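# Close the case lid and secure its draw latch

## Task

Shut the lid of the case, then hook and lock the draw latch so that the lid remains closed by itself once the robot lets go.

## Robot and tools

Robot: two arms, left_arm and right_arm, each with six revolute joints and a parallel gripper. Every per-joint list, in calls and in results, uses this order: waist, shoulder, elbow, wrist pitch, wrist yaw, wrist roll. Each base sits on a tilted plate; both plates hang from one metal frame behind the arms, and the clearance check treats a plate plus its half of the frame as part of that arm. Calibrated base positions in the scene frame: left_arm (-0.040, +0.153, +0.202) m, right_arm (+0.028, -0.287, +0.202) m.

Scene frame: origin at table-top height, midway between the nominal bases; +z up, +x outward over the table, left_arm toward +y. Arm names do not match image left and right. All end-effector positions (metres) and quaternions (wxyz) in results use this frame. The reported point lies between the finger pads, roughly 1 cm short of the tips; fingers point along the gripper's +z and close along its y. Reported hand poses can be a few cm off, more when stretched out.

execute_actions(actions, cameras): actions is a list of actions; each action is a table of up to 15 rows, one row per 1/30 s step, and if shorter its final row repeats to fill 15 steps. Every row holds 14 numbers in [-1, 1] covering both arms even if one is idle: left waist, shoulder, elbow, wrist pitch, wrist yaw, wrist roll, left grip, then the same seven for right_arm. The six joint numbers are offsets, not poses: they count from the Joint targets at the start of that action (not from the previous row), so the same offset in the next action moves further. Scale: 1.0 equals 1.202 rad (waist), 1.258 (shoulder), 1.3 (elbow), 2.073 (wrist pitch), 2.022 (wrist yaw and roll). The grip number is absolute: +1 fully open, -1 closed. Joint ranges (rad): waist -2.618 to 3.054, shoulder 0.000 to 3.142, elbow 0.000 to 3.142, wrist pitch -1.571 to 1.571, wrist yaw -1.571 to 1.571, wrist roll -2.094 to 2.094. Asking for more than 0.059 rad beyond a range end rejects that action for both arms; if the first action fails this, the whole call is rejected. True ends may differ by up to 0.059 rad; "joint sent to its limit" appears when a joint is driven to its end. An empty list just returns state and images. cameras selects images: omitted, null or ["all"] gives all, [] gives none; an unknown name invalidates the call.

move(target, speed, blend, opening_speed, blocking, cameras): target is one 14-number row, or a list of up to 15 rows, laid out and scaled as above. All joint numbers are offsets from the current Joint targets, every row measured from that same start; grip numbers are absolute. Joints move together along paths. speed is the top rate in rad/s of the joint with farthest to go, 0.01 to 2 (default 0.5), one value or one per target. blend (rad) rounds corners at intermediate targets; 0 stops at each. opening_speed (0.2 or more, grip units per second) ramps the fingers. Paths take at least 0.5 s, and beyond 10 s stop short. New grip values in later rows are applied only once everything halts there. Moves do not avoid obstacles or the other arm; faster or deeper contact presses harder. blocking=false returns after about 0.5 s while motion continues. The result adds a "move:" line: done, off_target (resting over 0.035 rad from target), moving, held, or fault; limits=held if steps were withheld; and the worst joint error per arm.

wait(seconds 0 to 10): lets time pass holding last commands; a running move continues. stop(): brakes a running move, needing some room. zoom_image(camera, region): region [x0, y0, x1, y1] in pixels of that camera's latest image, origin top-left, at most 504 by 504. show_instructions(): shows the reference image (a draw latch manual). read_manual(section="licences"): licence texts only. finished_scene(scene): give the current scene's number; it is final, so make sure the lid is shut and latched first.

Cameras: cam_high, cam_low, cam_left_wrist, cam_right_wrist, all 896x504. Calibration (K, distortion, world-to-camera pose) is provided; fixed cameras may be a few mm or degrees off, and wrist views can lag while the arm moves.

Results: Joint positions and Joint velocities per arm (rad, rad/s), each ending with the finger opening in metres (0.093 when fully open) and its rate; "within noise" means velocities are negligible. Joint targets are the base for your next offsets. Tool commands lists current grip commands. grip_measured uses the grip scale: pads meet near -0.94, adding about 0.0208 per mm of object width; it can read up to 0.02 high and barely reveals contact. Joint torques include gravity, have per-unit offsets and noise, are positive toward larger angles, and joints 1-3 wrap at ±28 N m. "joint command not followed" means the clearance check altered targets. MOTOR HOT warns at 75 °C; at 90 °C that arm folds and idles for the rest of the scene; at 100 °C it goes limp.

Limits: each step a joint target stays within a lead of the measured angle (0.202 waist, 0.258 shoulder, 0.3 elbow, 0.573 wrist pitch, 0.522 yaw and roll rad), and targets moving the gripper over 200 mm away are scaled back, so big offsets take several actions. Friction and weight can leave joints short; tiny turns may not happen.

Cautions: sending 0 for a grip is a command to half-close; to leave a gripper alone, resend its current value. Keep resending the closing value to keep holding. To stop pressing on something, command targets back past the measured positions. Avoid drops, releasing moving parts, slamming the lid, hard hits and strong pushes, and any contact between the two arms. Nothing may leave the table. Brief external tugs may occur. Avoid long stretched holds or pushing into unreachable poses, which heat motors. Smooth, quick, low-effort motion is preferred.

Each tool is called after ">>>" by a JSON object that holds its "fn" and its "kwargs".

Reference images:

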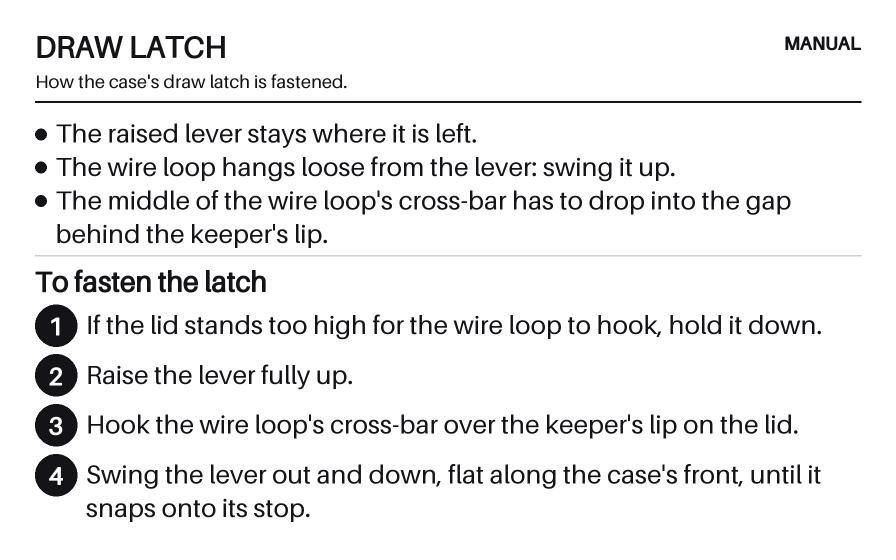

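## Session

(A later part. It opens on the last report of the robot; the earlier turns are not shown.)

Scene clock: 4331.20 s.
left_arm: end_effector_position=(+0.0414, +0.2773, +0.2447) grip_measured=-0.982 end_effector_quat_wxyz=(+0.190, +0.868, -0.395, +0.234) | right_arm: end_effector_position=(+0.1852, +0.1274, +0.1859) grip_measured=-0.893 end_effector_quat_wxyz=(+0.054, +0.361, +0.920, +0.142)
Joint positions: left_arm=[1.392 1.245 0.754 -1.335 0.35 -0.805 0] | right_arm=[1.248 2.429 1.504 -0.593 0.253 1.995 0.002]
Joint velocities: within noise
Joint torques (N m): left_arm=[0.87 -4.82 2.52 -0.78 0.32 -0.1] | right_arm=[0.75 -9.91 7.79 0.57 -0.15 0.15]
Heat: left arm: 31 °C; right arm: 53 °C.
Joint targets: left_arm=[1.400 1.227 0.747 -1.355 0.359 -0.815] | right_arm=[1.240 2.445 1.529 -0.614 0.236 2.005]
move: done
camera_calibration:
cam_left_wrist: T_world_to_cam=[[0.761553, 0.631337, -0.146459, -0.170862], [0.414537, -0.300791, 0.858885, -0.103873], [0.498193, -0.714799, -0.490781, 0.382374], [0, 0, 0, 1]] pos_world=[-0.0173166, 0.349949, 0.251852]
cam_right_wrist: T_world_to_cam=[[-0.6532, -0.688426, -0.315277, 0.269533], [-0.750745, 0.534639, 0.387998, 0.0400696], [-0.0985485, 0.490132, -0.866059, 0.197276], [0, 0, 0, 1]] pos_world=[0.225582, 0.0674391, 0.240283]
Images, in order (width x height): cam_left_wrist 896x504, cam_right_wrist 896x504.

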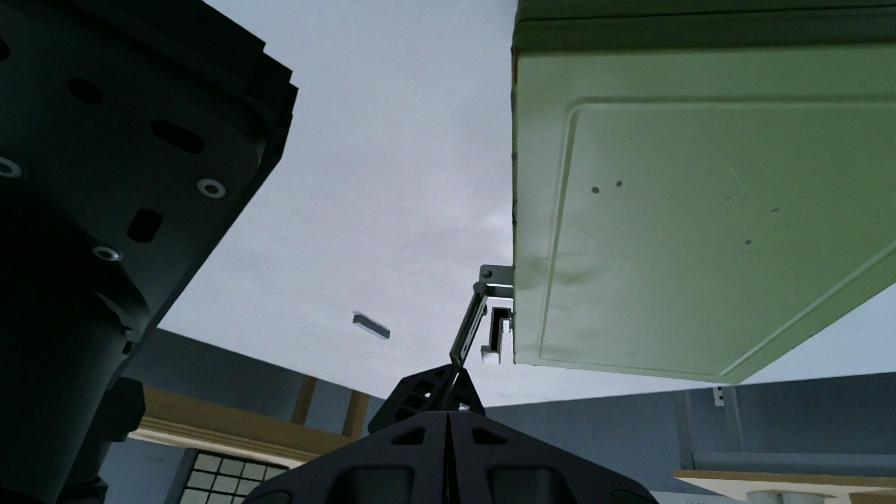

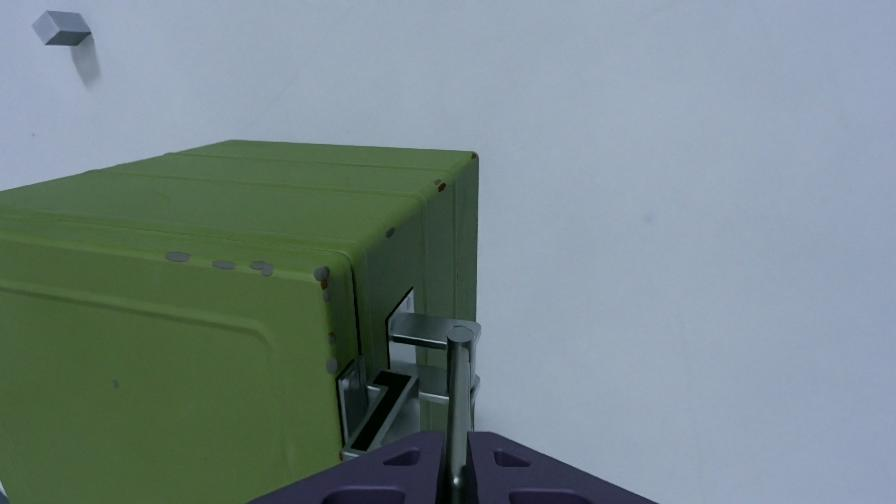

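>>> {"fn": "move", "kwargs": {"target": [[0,0,0,0,0,0,-1,-0.0146,0.0533,0.1131,-0.076,-0.0173,-0.0005,-0.90],[0,0,0,0,0,0,-1,-0.0291,0.1169,0.2354,-0.151,-0.0351,-0.0015,-0.90],[0,0,0,0,0,0,-1,-0.0408,0.1832,0.3608,-0.2205,-0.048,-0.0069,-0.90],[0,0,0,0,0,0,-1,-0.0524,0.2576,0.4938,-0.2894,-0.0613,-0.0124,-0.90],[0,0,0,0,0,0,-1,-0.0582,0.2997,0.5712,-0.3242,-0.0658,-0.0138,-0.90]], "speed": 0.15, "blend": 0.01, "cameras": ["cam_left_wrist","cam_right_wrist"]}}

>>> {"fn": "zoom_image", "kwargs": {"camera": "cam_left_wrist", "region": [420, 270, 520, 400]}}

>>> {"fn": "zoom_image", "kwargs": {"camera": "cam_right_wrist", "region": [340, 300, 540, 504]}}

Scene clock: 4349.63 s.
left_arm: end_effector_position=(+0.0414, +0.2773, +0.2447) grip_measured=-0.982 end_effector_quat_wxyz=(+0.190, +0.868, -0.395, +0.234) | right_arm: end_effector_position=(+0.1980, +0.1406, +0.1863) grip_measured=-0.893 end_effector_quat_wxyz=(-0.008, +0.365, +0.931, -0.021)
Joint positions: left_arm=[1.392 1.245 0.754 -1.335 0.35 -0.805 0] | right_arm=[1.179 2.806 2.244 -1.27 0.118 1.984 0.002]
Joint velocities: within noise
Joint torques (N m): left_arm=[0.88 -4.83 2.54 -0.77 0.32 -0.09] | right_arm=[0.96 -12.12 8.06 -0.1 -0.2 -0.08]
Heat: left arm: 31 °C; right arm: 54 °C.
Joint targets: left_arm=[1.400 1.227 0.747 -1.355 0.359 -0.815] | right_arm=[1.170 2.822 2.272 -1.286 0.103 1.976]
move: done
camera_calibration:
cam_left_wrist: T_world_to_cam=[[0.761553, 0.631337, -0.146459, -0.170862], [0.414537, -0.300791, 0.858885, -0.103873], [0.498193, -0.714799, -0.490781, 0.382374], [0, 0, 0, 1]] pos_world=[-0.0173166, 0.349949, 0.251852]
cam_right_wrist: T_world_to_cam=[[-0.686604, -0.726398, 0.0303331, 0.234728], [-0.656807, 0.637634, 0.402526, 0.00664186], [-0.311736, 0.256453, -0.914906, 0.27665], [0, 0, 0, 1]] pos_world=[0.251769, 0.0953229, 0.243315]
Images, in order (width x height): cam_left_wrist 896x504, cam_right_wrist 896x504.

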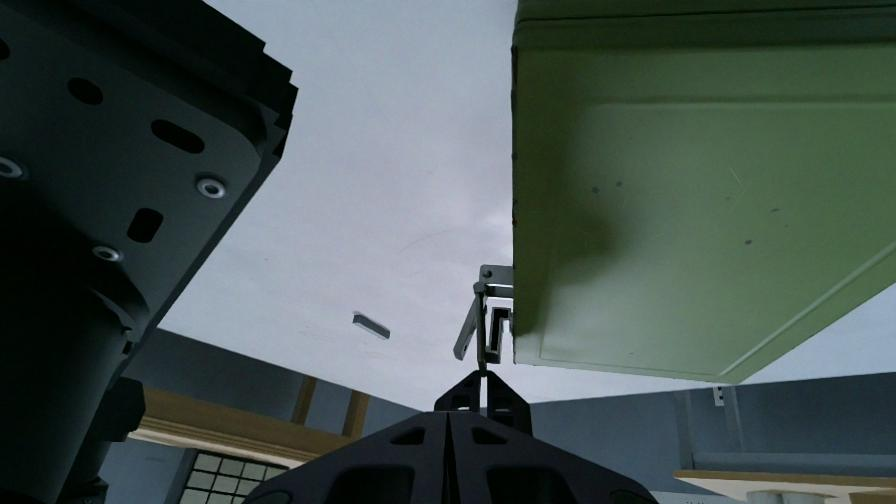

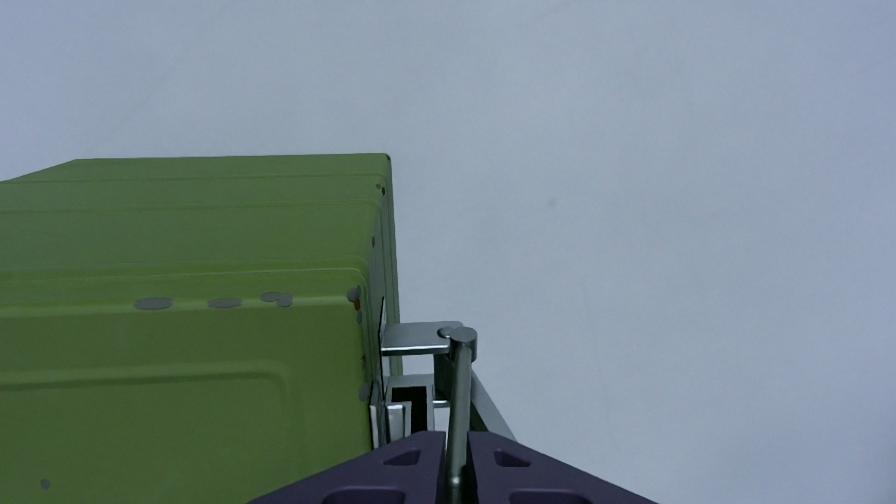

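Scaled by 3.877 from the camera's 896x504 image, which has a finer 1280x720 frame.

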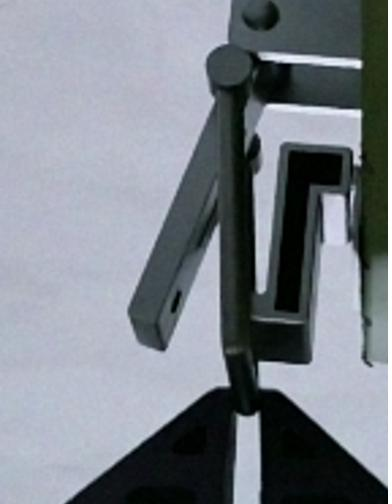

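Scaled by 2.471 from the camera's 896x504 image, which has a finer 1280x720 frame.

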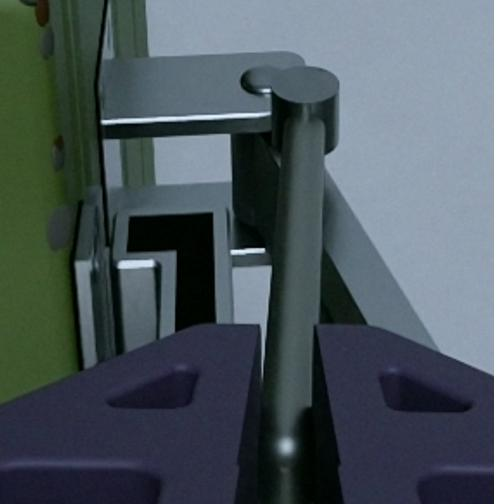

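>>> {"fn": "move", "kwargs": {"target": [[0,0,0,0,0,0,-1,0,0,0,0,0,0,-0.80],[0,0,0,0,0,0,-1,0,0,0.0064,-0.0049,0,0,-0.80],[0,0,0,0,0,0,-1,-0.0042,0.0342,0.0733,-0.0249,0,-0.0015,-0.80]], "speed": 0.08, "opening_speed": 0.4, "cameras": ["cam_left_wrist","cam_right_wrist"]}}

>>> {"fn": "zoom_image", "kwargs": {"camera": "cam_left_wrist", "region": [420, 270, 520, 400]}}

>>> {"fn": "zoom_image", "kwargs": {"camera": "cam_right_wrist", "region": [340, 300, 540, 504]}}

Scene clock: 4372.00 s.
left_arm: end_effector_position=(+0.0414, +0.2773, +0.2447) grip_measured=-0.982 end_effector_quat_wxyz=(+0.190, +0.868, -0.395, +0.234) | right_arm: end_effector_position=(+0.2027, +0.1469, +0.1908) grip_measured=-0.801 end_effector_quat_wxyz=(-0.010, +0.366, +0.930, -0.020)
Joint positions: left_arm=[1.392 1.245 0.754 -1.335 0.35 -0.805 0] | right_arm=[1.174 2.847 2.341 -1.322 0.117 1.982 0.007]
Joint velocities: within noise
Joint torques (N m): left_arm=[0.87 -4.83 2.54 -0.78 0.31 -0.1] | right_arm=[1.07 -12.23 7.82 -0.1 -0.16 -0.09]
Heat: left arm: 31 °C; right arm: 59 °C.
Joint targets: left_arm=[1.400 1.227 0.747 -1.355 0.359 -0.815] | right_arm=[1.165 2.865 2.367 -1.338 0.103 1.974]
move: done
camera_calibration:
cam_left_wrist: T_world_to_cam=[[0.761553, 0.631337, -0.146459, -0.170862], [0.414537, -0.300791, 0.858885, -0.103873], [0.498193, -0.714799, -0.490781, 0.382374], [0, 0, 0, 1]] pos_world=[-0.0173166, 0.349949, 0.251852]
cam_right_wrist: T_world_to_cam=[[-0.688858, -0.724344, 0.0282764, 0.242926], [-0.654133, 0.637949, 0.406363, 0.0026601], [-0.312386, 0.26143, -0.913274, 0.279683], [0, 0, 0, 1]] pos_world=[0.256451, 0.101148, 0.247477]
Images, in order (width x height): cam_left_wrist 896x504, cam_right_wrist 896x504.

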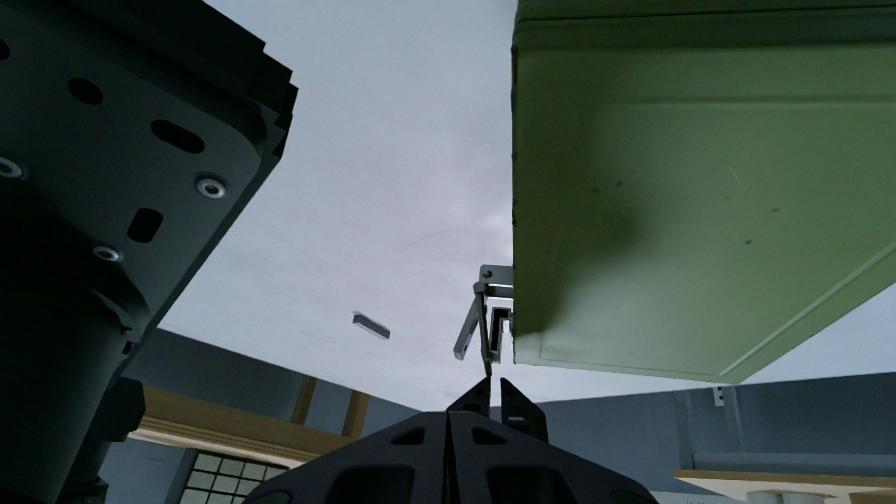

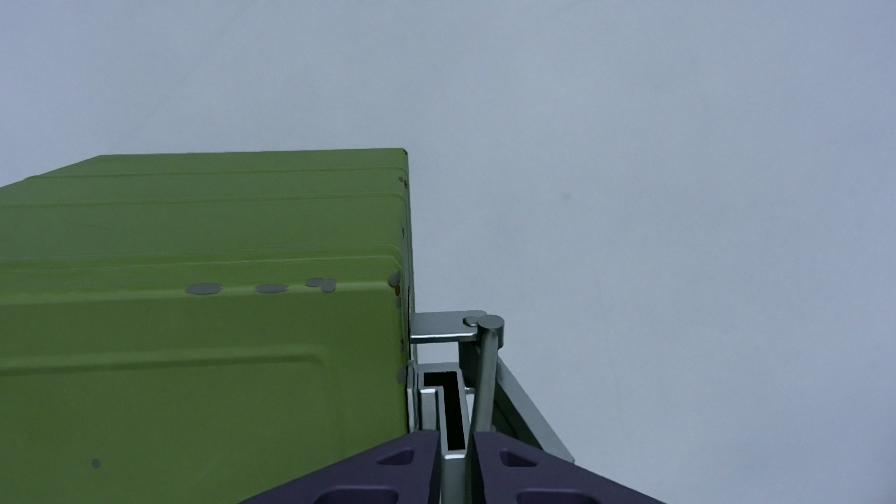

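Scaled by 3.877 from the camera's 896x504 image, which has a finer 1280x720 frame.

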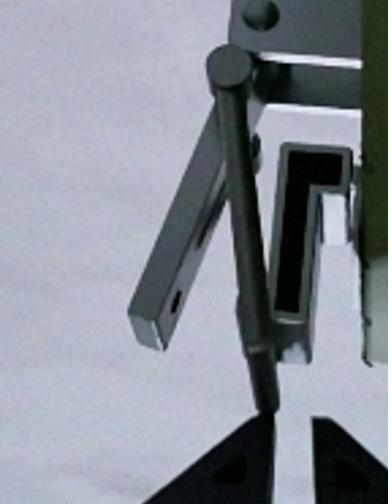

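Scaled by 2.471 from the camera's 896x504 image, which has a finer 1280x720 frame.

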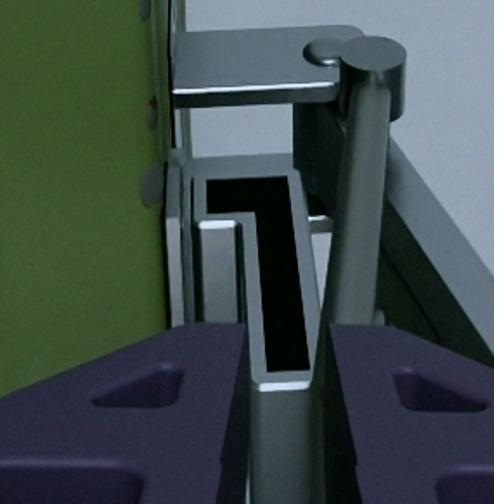

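>>> {"fn": "move", "kwargs": {"target": [0,0,0,0,0,0,-1,0.001,0,0.0343,-0.0226,0,0,-0.80], "speed": 0.08, "cameras": ["cam_left_wrist","cam_right_wrist"]}}

>>> {"fn": "zoom_image", "kwargs": {"camera": "cam_left_wrist", "region": [420, 270, 520, 400]}}

>>> {"fn": "zoom_image", "kwargs": {"camera": "cam_right_wrist", "region": [340, 300, 540, 504]}}

Scene clock: 4390.33 s.
left_arm: end_effector_position=(+0.0414, +0.2773, +0.2447) grip_measured=-0.982 end_effector_quat_wxyz=(+0.190, +0.868, -0.395, +0.234) | right_arm: end_effector_position=(+0.2042, +0.1463, +0.2021) grip_measured=-0.801 end_effector_quat_wxyz=(-0.010, +0.366, +0.930, -0.020)
Joint positions: left_arm=[1.392 1.245 0.754 -1.335 0.35 -0.805 0] | right_arm=[1.174 2.847 2.386 -1.369 0.117 1.982 0.007]
Joint velocities: within noise
Joint torques (N m): left_arm=[0.84 -4.82 2.54 -0.78 0.32 -0.09] | right_arm=[0.99 -12.46 7.62 -0.05 -0.15 -0.08]
Heat: left arm: 31 °C; right arm: 59 °C.
Joint targets: left_arm=[1.400 1.227 0.747 -1.355 0.359 -0.815] | right_arm=[1.167 2.865 2.412 -1.385 0.103 1.974]
move: done
camera_calibration:
cam_left_wrist: T_world_to_cam=[[0.761553, 0.631337, -0.146459, -0.170862], [0.414537, -0.300791, 0.858885, -0.103873], [0.498193, -0.714799, -0.490781, 0.382374], [0, 0, 0, 1]] pos_world=[-0.0173166, 0.349949, 0.251852]
cam_right_wrist: T_world_to_cam=[[-0.688692, -0.724448, 0.0296578, 0.242866], [-0.65406, 0.63839, 0.405788, -0.000575686], [-0.312905, 0.260065, -0.913486, 0.291013], [0, 0, 0, 1]] pos_world=[0.257943, 0.100629, 0.258867]
Images, in order (width x height): cam_left_wrist 896x504, cam_right_wrist 896x504.

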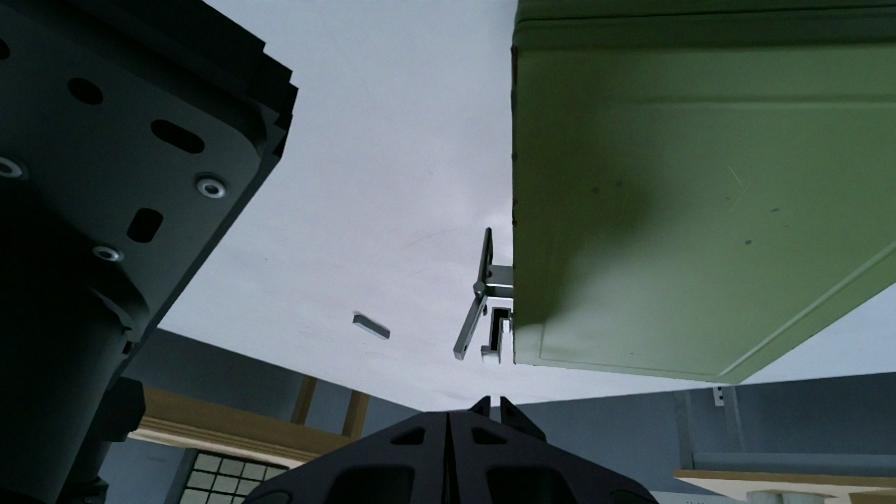

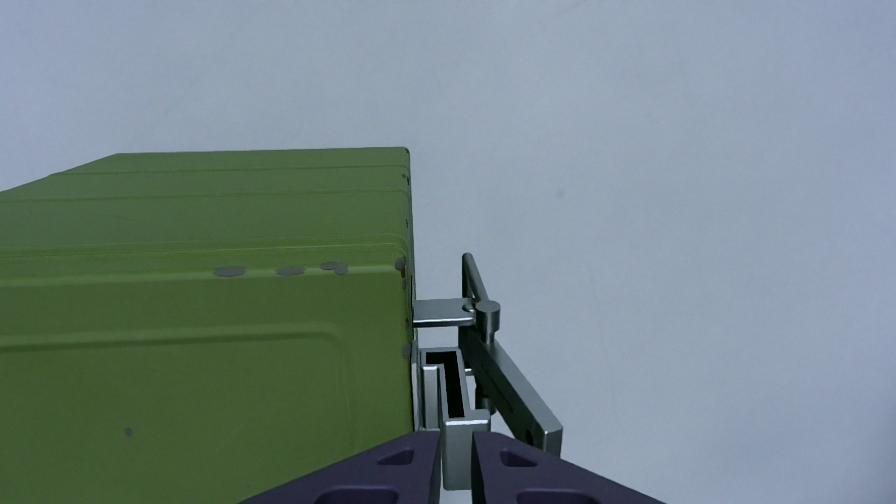

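Scaled by 3.877 from the camera's 896x504 image, which has a finer 1280x720 frame.

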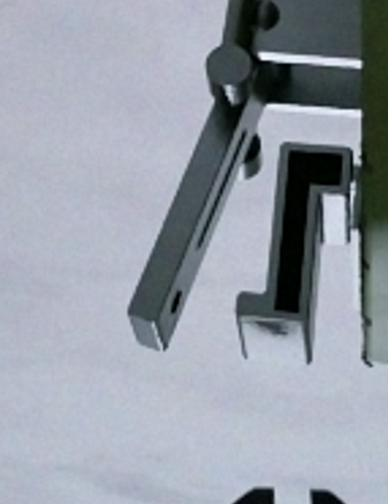

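Scaled by 2.471 from the camera's 896x504 image, which has a finer 1280x720 frame.

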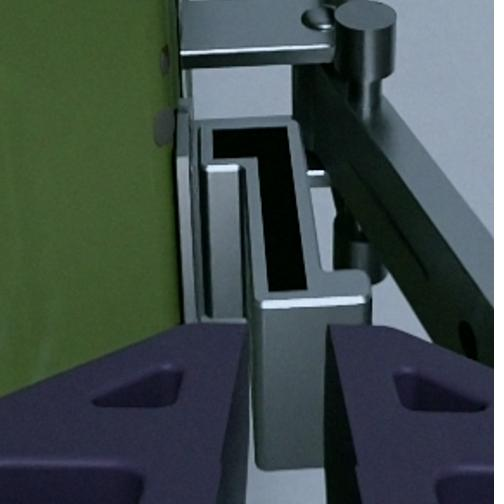

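>>> {"fn": "zoom_image", "kwargs": {"camera": "cam_high", "region": [400, 180, 540, 280]}}

>>> {"fn": "zoom_image", "kwargs": {"camera": "cam_low", "region": [480, 190, 700, 330]}}

This scene's latest camera images include none from cam_high. They are from: cam_left_wrist, cam_right_wrist. cam_high's image comes with the result of a call that names it in "cameras".

This scene's latest camera images include none from cam_low. They are from: cam_left_wrist, cam_right_wrist. cam_low's image comes with the result of a call that names it in "cameras".

>>> {"fn": "move", "kwargs": {"target": [[0,0,0,0,0,0,-1,0,-0.159,0,0,0,0,-0.80],[0,0,0,0,0,0,-1,0.1522,-0.6,-0.99,0.65,0.1568,-0.0366,-0.80]], "speed": 0.7, "blend": 0.1}}

>>> {"fn": "zoom_image", "kwargs": {"camera": "cam_high", "region": [400, 180, 540, 280]}}

>>> {"fn": "zoom_image", "kwargs": {"camera": "cam_low", "region": [480, 190, 700, 330]}}

Scene clock: 4458.20 s.
left_arm: end_effector_position=(+0.0414, +0.2773, +0.2447) grip_measured=-0.982 end_effector_quat_wxyz=(+0.190, +0.868, -0.395, +0.234) | right_arm: end_effector_position=(+0.1794, +0.1440, +0.2617) grip_measured=-0.801 end_effector_quat_wxyz=(+0.114, +0.322, +0.868, +0.361)
Joint positions: left_arm=[1.392 1.245 0.754 -1.335 0.35 -0.805 0] | right_arm=[1.343 2.145 1.133 -0.056 0.406 1.908 0.007]
Joint velocities: within noise
Joint torques (N m): left_arm=[0.84 -4.83 2.52 -0.77 0.32 -0.1] | right_arm=[1.21 -12.67 5.24 1.67 0.27 -0.16]
Heat: left arm: 31 °C; right arm: 60 °C.
Joint targets: left_arm=[1.400 1.227 0.747 -1.355 0.359 -0.815] | right_arm=[1.349 2.110 1.124 -0.037 0.420 1.899]
move: done
camera_calibration:
cam_left_wrist: T_world_to_cam=[[0.761553, 0.631337, -0.146459, -0.170862], [0.414537, -0.300791, 0.858885, -0.103873], [0.498193, -0.714799, -0.490781, 0.382374], [0, 0, 0, 1]] pos_world=[-0.0173166, 0.349949, 0.251852]
cam_right_wrist: T_world_to_cam=[[-0.477657, -0.517432, -0.710006, 0.348316], [-0.87356, 0.365704, 0.321175, 0.0613036], [0.0934656, 0.773644, -0.626689, 0.116316], [0, 0, 0, 1]] pos_world=[0.209056, 0.0678235, 0.300511]

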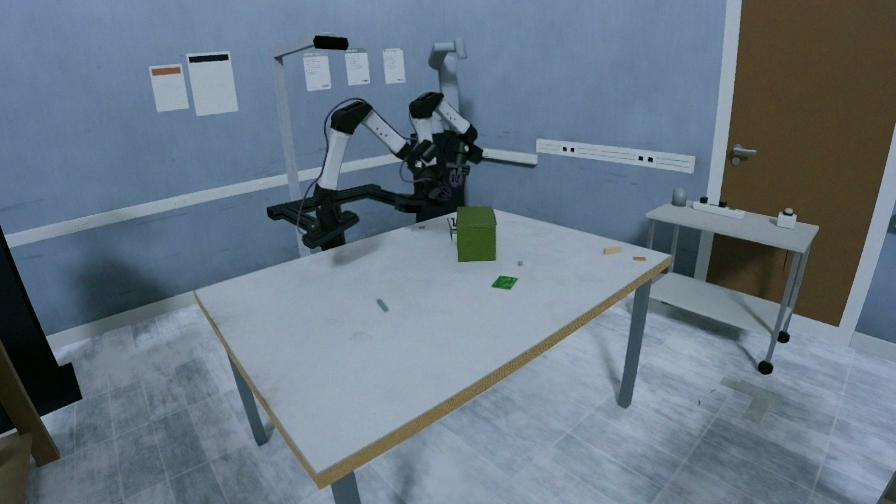

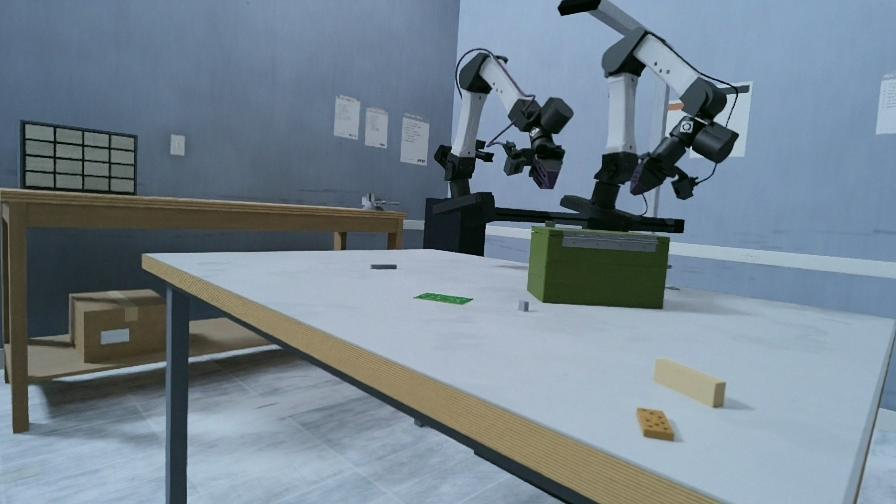

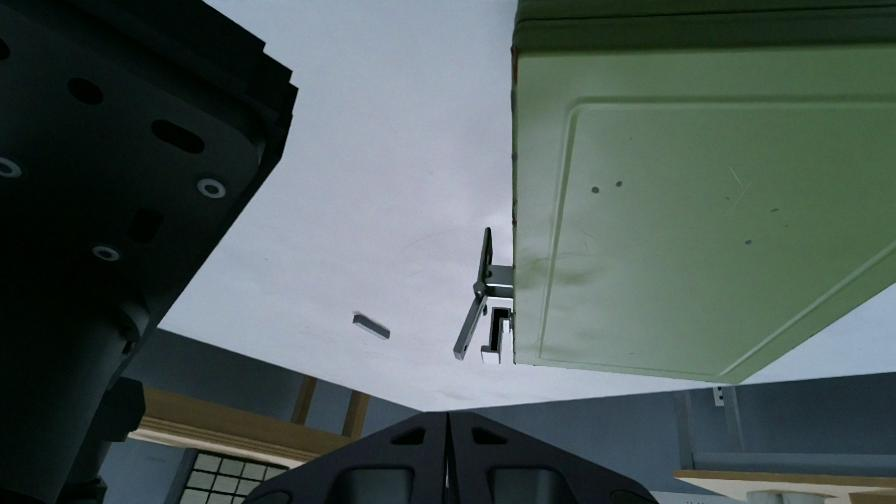

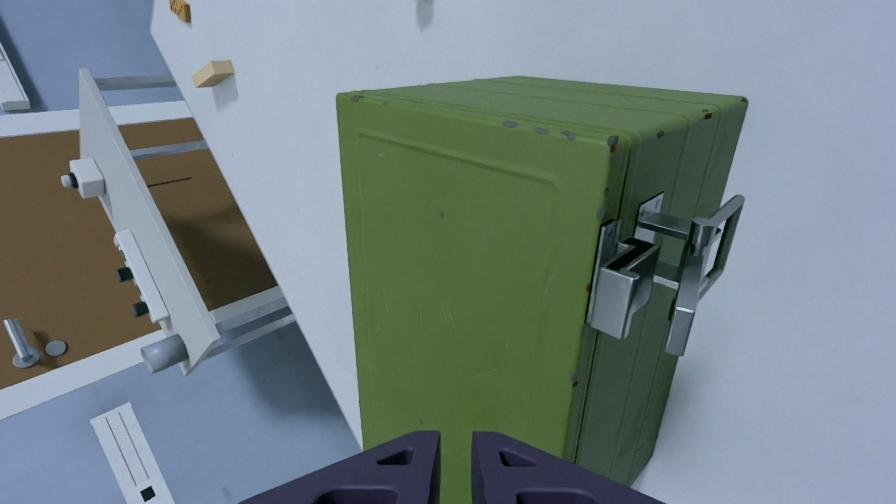

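Scaled by 3.600 from the camera's 896x504 image, which has a finer 1280x720 frame.

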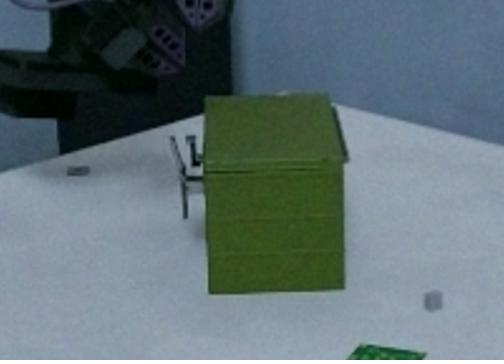

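Scaled by 2.291 from the camera's 896x504 image, which has a finer 1280x720 frame.

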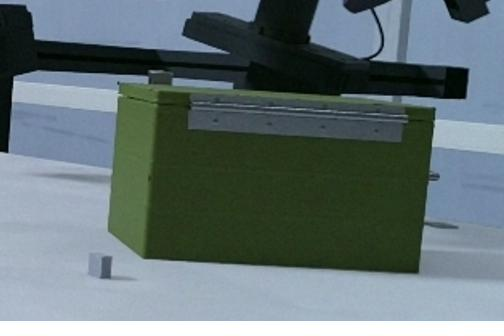

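>>> {"fn": "move", "kwargs": {"target": [[0,0,0,0,0,0,-1,0.1506,0.380,-0.3769,0.6387,0.1508,-0.048,-1],[0,0,0,0,0,0,-1,0.0904,0.399,-0.2854,0.6020,0.1157,-0.0702,-1],[0,0,0,0,0,0,-1,0.0507,0.4134,-0.2262,0.5847,0.0969,-0.087,-1]], "speed": [0.7,0.25,0.04], "cameras": ["cam_left_wrist"]}}

>>> {"fn": "zoom_image", "kwargs": {"camera": "cam_left_wrist", "region": [420, 210, 520, 380]}}

Scene clock: 4549.57 s.
left_arm: end_effector_position=(+0.0414, +0.2773, +0.2447) grip_measured=-0.982 end_effector_quat_wxyz=(+0.190, +0.868, -0.395, +0.234) | right_arm: end_effector_position=(+0.1694, +0.1395, +0.1726) grip_measured=-0.973 end_effector_quat_wxyz=(+0.209, +0.300, +0.761, +0.536)
Joint positions: left_arm=[1.392 1.245 0.754 -1.335 0.35 -0.805 0] | right_arm=[1.422 2.614 0.808 1.192 0.634 1.733 0]
Joint velocities: within noise
Joint torques (N m): left_arm=[0.84 -4.81 2.54 -0.78 0.32 -0.1] | right_arm=[-0.08 -8.31 4.77 1.68 -0.13 -0.17]
Heat: left arm: 31 °C; right arm: 61 °C.
Joint targets: left_arm=[1.400 1.227 0.747 -1.355 0.359 -0.815] | right_arm=[1.410 2.630 0.830 1.175 0.616 1.724]
move: done
camera_calibration:
cam_left_wrist: T_world_to_cam=[[0.761553, 0.631337, -0.146459, -0.170862], [0.414537, -0.300791, 0.858885, -0.103873], [0.498193, -0.714799, -0.490781, 0.382374], [0, 0, 0, 1]] pos_world=[-0.0173166, 0.349949, 0.251852]
Images, in order (width x height): cam_left_wrist 896x504.

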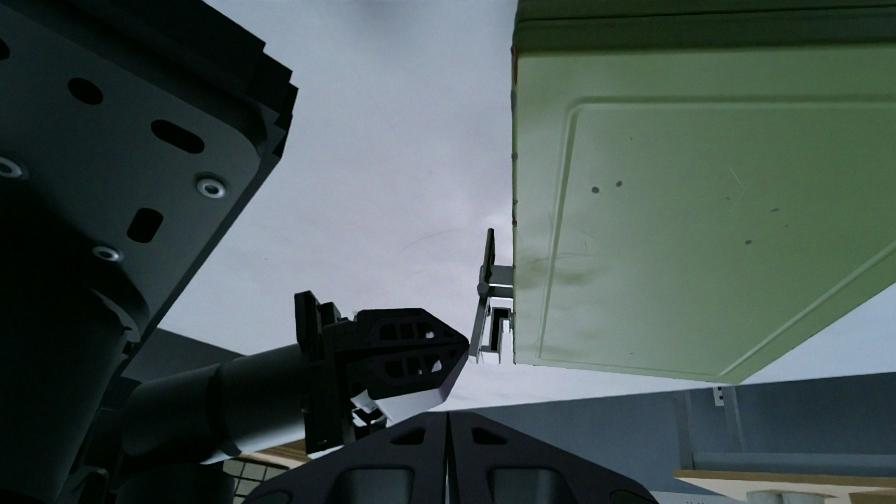

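Scaled by 2.965 from the camera's 896x504 image, which has a finer 1280x720 frame.

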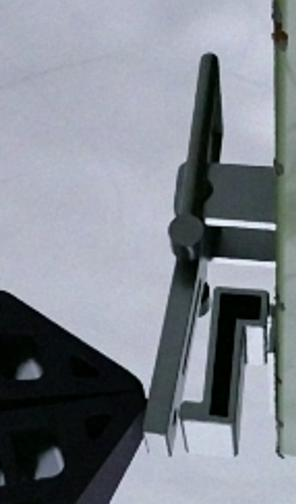

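>>> {"fn": "move", "kwargs": {"target": [[0,0,0,0,0,0,-1,0.0499,-0.0477,-0.0731,0.0314,0.0317,0.0232,-1],[0,0,0,0,0,0,-1,0.0283,0.2258,0.0554,0.1110,0.0094,0.0094,-0.74],[0,0,0,0,0,0,-1,-0.0125,0.2456,0.0908,0.1085,-0.0138,-0.0049,-0.74],[0,0,0,0,0,0,-1,-0.0233,0.2583,0.0954,0.1085,-0.0193,-0.0089,-0.74],[0,0,0,0,0,0,-1,-0.0358,0.2591,0.1154,0.1095,-0.0252,-0.0134,-0.74],[0,0,0,0,0,0,-1,-0.0378,0.2591,0.1194,0.1095,-0.0252,-0.0134,-0.74],[0,0,0,0,0,0,-1,-0.0378,0.2591,0.1194,0.1095,-0.0252,-0.0134,-0.88]], "speed": [0.2,0.4,0.25,0.15,0.15,0.15,0.15], "opening_speed": 0.5, "cameras": ["cam_left_wrist","cam_right_wrist"]}}

>>> {"fn": "zoom_image", "kwargs": {"camera": "cam_left_wrist", "region": [450, 220, 520, 300]}}

>>> {"fn": "zoom_image", "kwargs": {"camera": "cam_right_wrist", "region": [300, 260, 600, 504]}}

Scene clock: 4609.83 s.
left_arm: end_effector_position=(+0.0414, +0.2773, +0.2447) grip_measured=-0.982 end_effector_quat_wxyz=(+0.190, +0.868, -0.395, +0.234) | right_arm: end_effector_position=(+0.1763, +0.1466, +0.0947) grip_measured=-0.874 end_effector_quat_wxyz=(+0.202, +0.299, +0.761, +0.539)
Joint positions: left_arm=[1.392 1.245 0.754 -1.335 0.35 -0.805 0] | right_arm=[1.375 2.946 0.964 1.389 0.583 1.705 0.003]
Joint velocities: within noise
Joint torques (N m): left_arm=[0.83 -4.83 2.5 -0.77 0.31 -0.1] | right_arm=[-0.16 -9.62 3.67 2.03 -0.16 -0.14]
Heat: left arm: 31 °C; right arm: 54 °C.
Joint targets: left_arm=[1.400 1.227 0.747 -1.355 0.359 -0.815] | right_arm=[1.365 2.956 0.986 1.402 0.565 1.697]
move: done
camera_calibration:
cam_left_wrist: T_world_to_cam=[[0.761553, 0.631337, -0.146459, -0.170862], [0.414537, -0.300791, 0.858885, -0.103873], [0.498193, -0.714799, -0.490781, 0.382374], [0, 0, 0, 1]] pos_world=[-0.0173166, 0.349949, 0.251852]
cam_right_wrist: T_world_to_cam=[[-0.234817, -0.222161, -0.946312, 0.165846], [-0.929813, 0.335159, 0.152039, 0.14171], [0.283387, 0.915595, -0.285269, -0.0766832], [0, 0, 0, 1]] pos_world=[0.192438, 0.0595598, 0.113521]
Images, in order (width x height): cam_left_wrist 896x504, cam_right_wrist 896x504.

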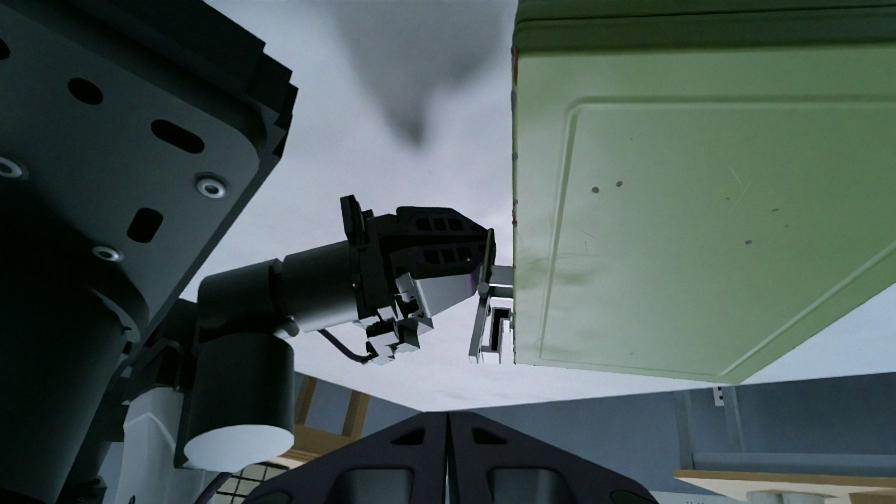

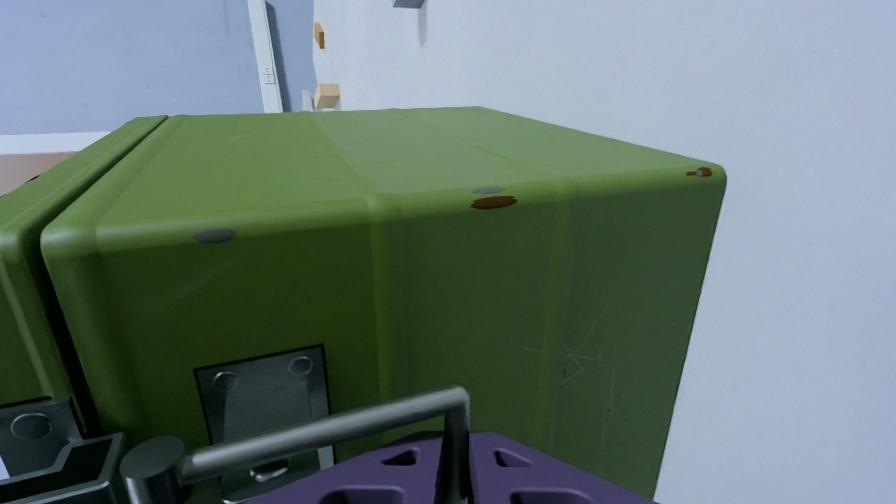

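Scaled by 6.300 from the camera's 896x504 image, which has a finer 1280x720 frame.

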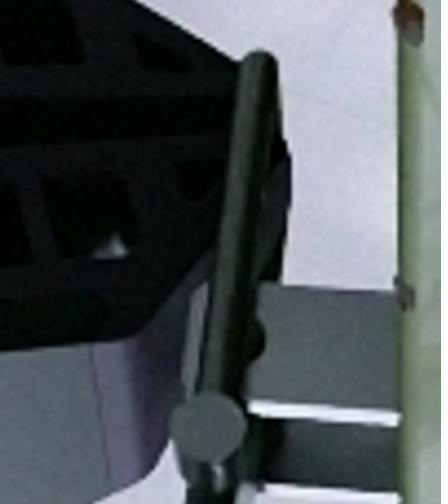

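Scaled by 1.680 from the camera's 896x504 image, which has a finer 1280x720 frame.

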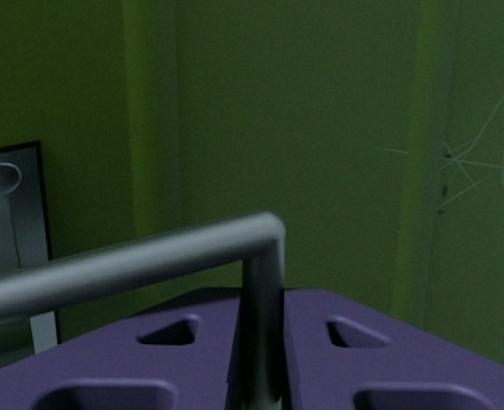

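>>> {"fn": "move", "kwargs": {"target": [[0,0,0,0,0,0,-1,0.0108,-0.0405,-0.0177,0.0082,0.0129,0.0064,-0.88],[0,0,0,0,0,0,-1,0.0599,-0.0715,-0.0869,0.0135,0.0415,0.0247,-0.88],[0,0,0,0,0,0,-1,0.0957,-0.1304,-0.1531,0.0135,0.0618,0.0391,-0.88],[0,0,0,0,0,0,-1,0.1123,-0.2178,-0.2008,-0.0285,0.0687,0.0475,-0.88],[0,0,0,0,0,0,-1,0.1090,-0.2687,-0.1985,-0.0516,0.0668,0.0475,-0.88],[0,0,0,0,0,0,-1,0.1090,-0.2687,-0.1985,-0.0516,0.0668,0.0475,-0.78]], "speed": [0.12,0.12,0.12,0.08,0.06,0.06], "opening_speed": 0.4, "cameras": []}}

>>> {"fn": "move", "kwargs": {"target": [[0,0,0,0,0,0,-1,-0.0594,0.0016,-0.0508,0.0449,-0.0366,-0.0302,-0.78],[0,0,0,0,0,0,-1,-0.0594,0.0016,-0.0508,0.0449,-0.0366,-0.0302,-0.90]], "speed": 0.08, "opening_speed": 0.4, "cameras": ["cam_left_wrist","cam_right_wrist"]}}

>>> {"fn": "zoom_image", "kwargs": {"camera": "cam_left_wrist", "region": [395, 270, 495, 350]}}

>>> {"fn": "zoom_image", "kwargs": {"camera": "cam_right_wrist", "region": [380, 350, 540, 504]}}

Scene clock: 4626.27 s.
left_arm: end_effector_position=(+0.0414, +0.2773, +0.2447) grip_measured=-0.982 end_effector_quat_wxyz=(+0.190, +0.868, -0.395, +0.234) | right_arm: end_effector_position=(+0.1446, +0.1104, +0.1511) grip_measured=-0.781 end_effector_quat_wxyz=(+0.217, +0.296, +0.769, +0.524)
Joint positions: left_arm=[1.392 1.245 0.754 -1.335 0.35 -0.805 0] | right_arm=[1.498 2.66 0.714 1.266 0.703 1.787 0.008]
Joint velocities: within noise
Joint torques (N m): left_arm=[0.87 -4.82 2.55 -0.78 0.32 -0.11] | right_arm=[0.4 -13.05 3.3 2.14 0.08 -0.02]
Heat: left arm: 31 °C; right arm: 56 °C.
Joint targets: left_arm=[1.400 1.227 0.747 -1.355 0.359 -0.815] | right_arm=[1.496 2.618 0.728 1.295 0.700 1.793]
move: off_target (right_arm); target 6's new numbers were sent with right_arm's shoulder 0.042 rad from that target; right_arm: the shoulder is farthest, 0.042 rad from its target
No camera images: "cameras" was empty.

Scene clock: 4628.40 s.
left_arm: end_effector_position=(+0.0414, +0.2773, +0.2447) grip_measured=-0.982 end_effector_quat_wxyz=(+0.190, +0.868, -0.395, +0.234) | right_arm: end_effector_position=(+0.1618, +0.1026, +0.1579) grip_measured=-0.893 end_effector_quat_wxyz=(+0.209, +0.300, +0.761, +0.536)
Joint positions: left_arm=[1.392 1.245 0.754 -1.335 0.35 -0.805 0] | right_arm=[1.431 2.653 0.668 1.366 0.641 1.74 0.002]
Joint velocities: within noise
Joint torques (N m): left_arm=[0.83 -4.82 2.54 -0.78 0.32 -0.09] | right_arm=[0.01 -12.03 1.37 2.11 -0.03 -0.17]
Heat: left arm: 31 °C; right arm: 56 °C.
Joint targets: left_arm=[1.400 1.227 0.747 -1.355 0.359 -0.815] | right_arm=[1.425 2.620 0.662 1.388 0.626 1.732]
move: done
camera_calibration:
cam_left_wrist: T_world_to_cam=[[0.761553, 0.631337, -0.146459, -0.170862], [0.414537, -0.300791, 0.858885, -0.103873], [0.498193, -0.714799, -0.490781, 0.382374], [0, 0, 0, 1]] pos_world=[-0.0173166, 0.349949, 0.251852]
cam_right_wrist: T_world_to_cam=[[-0.23035, -0.228096, -0.945997, 0.212284], [-0.927914, 0.344305, 0.142929, 0.133529], [0.293111, 0.910728, -0.290964, -0.0143755], [0, 0, 0, 1]] pos_world=[0.177017, 0.0155385, 0.177552]
Images, in order (width x height): cam_left_wrist 896x504, cam_right_wrist 896x504.

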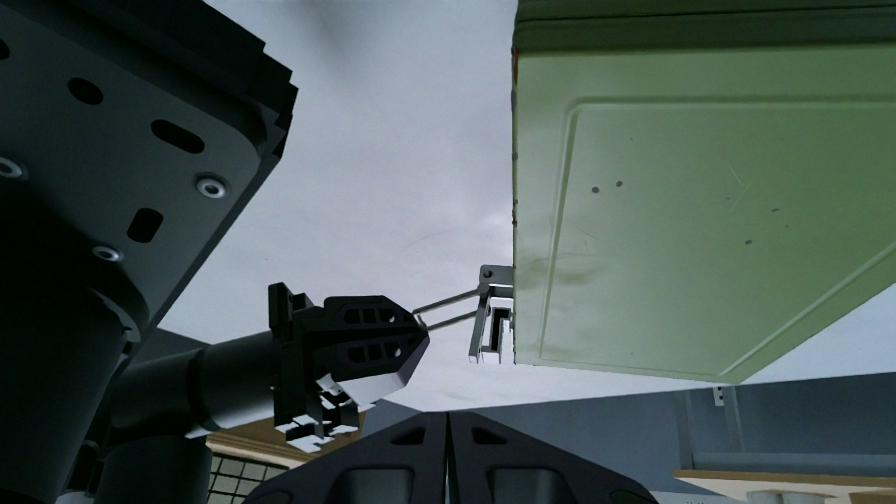

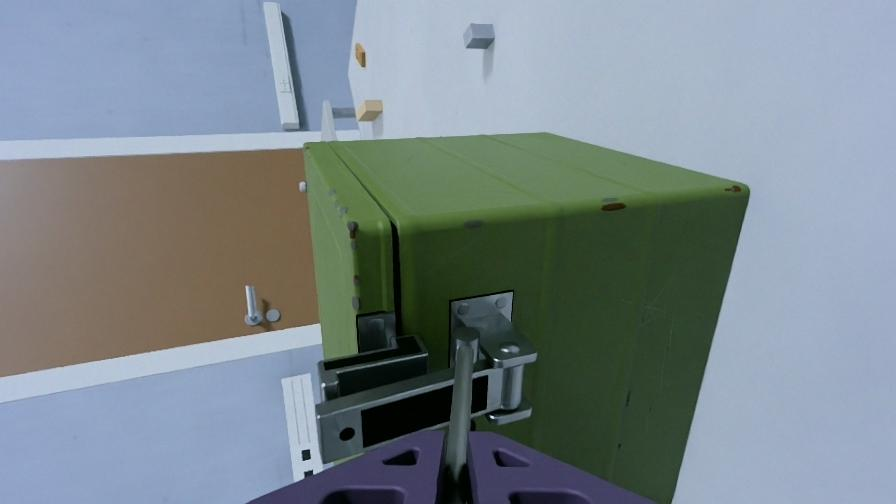

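Scaled by 5.040 from the camera's 896x504 image, which has a finer 1280x720 frame.

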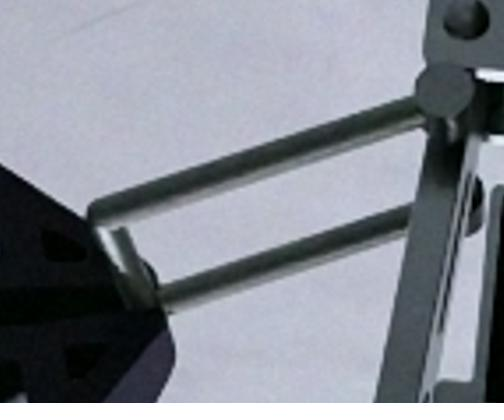

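Scaled by 3.150 from the camera's 896x504 image, which has a finer 1280x720 frame.

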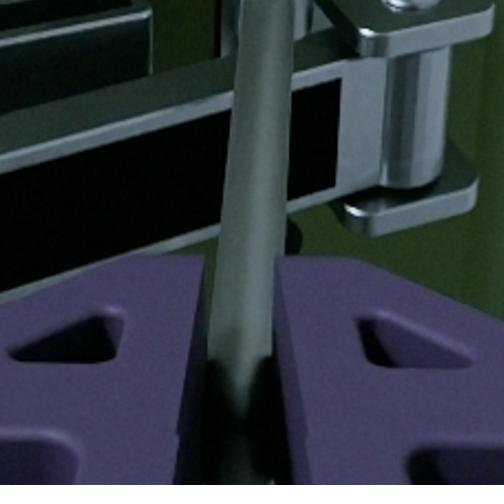

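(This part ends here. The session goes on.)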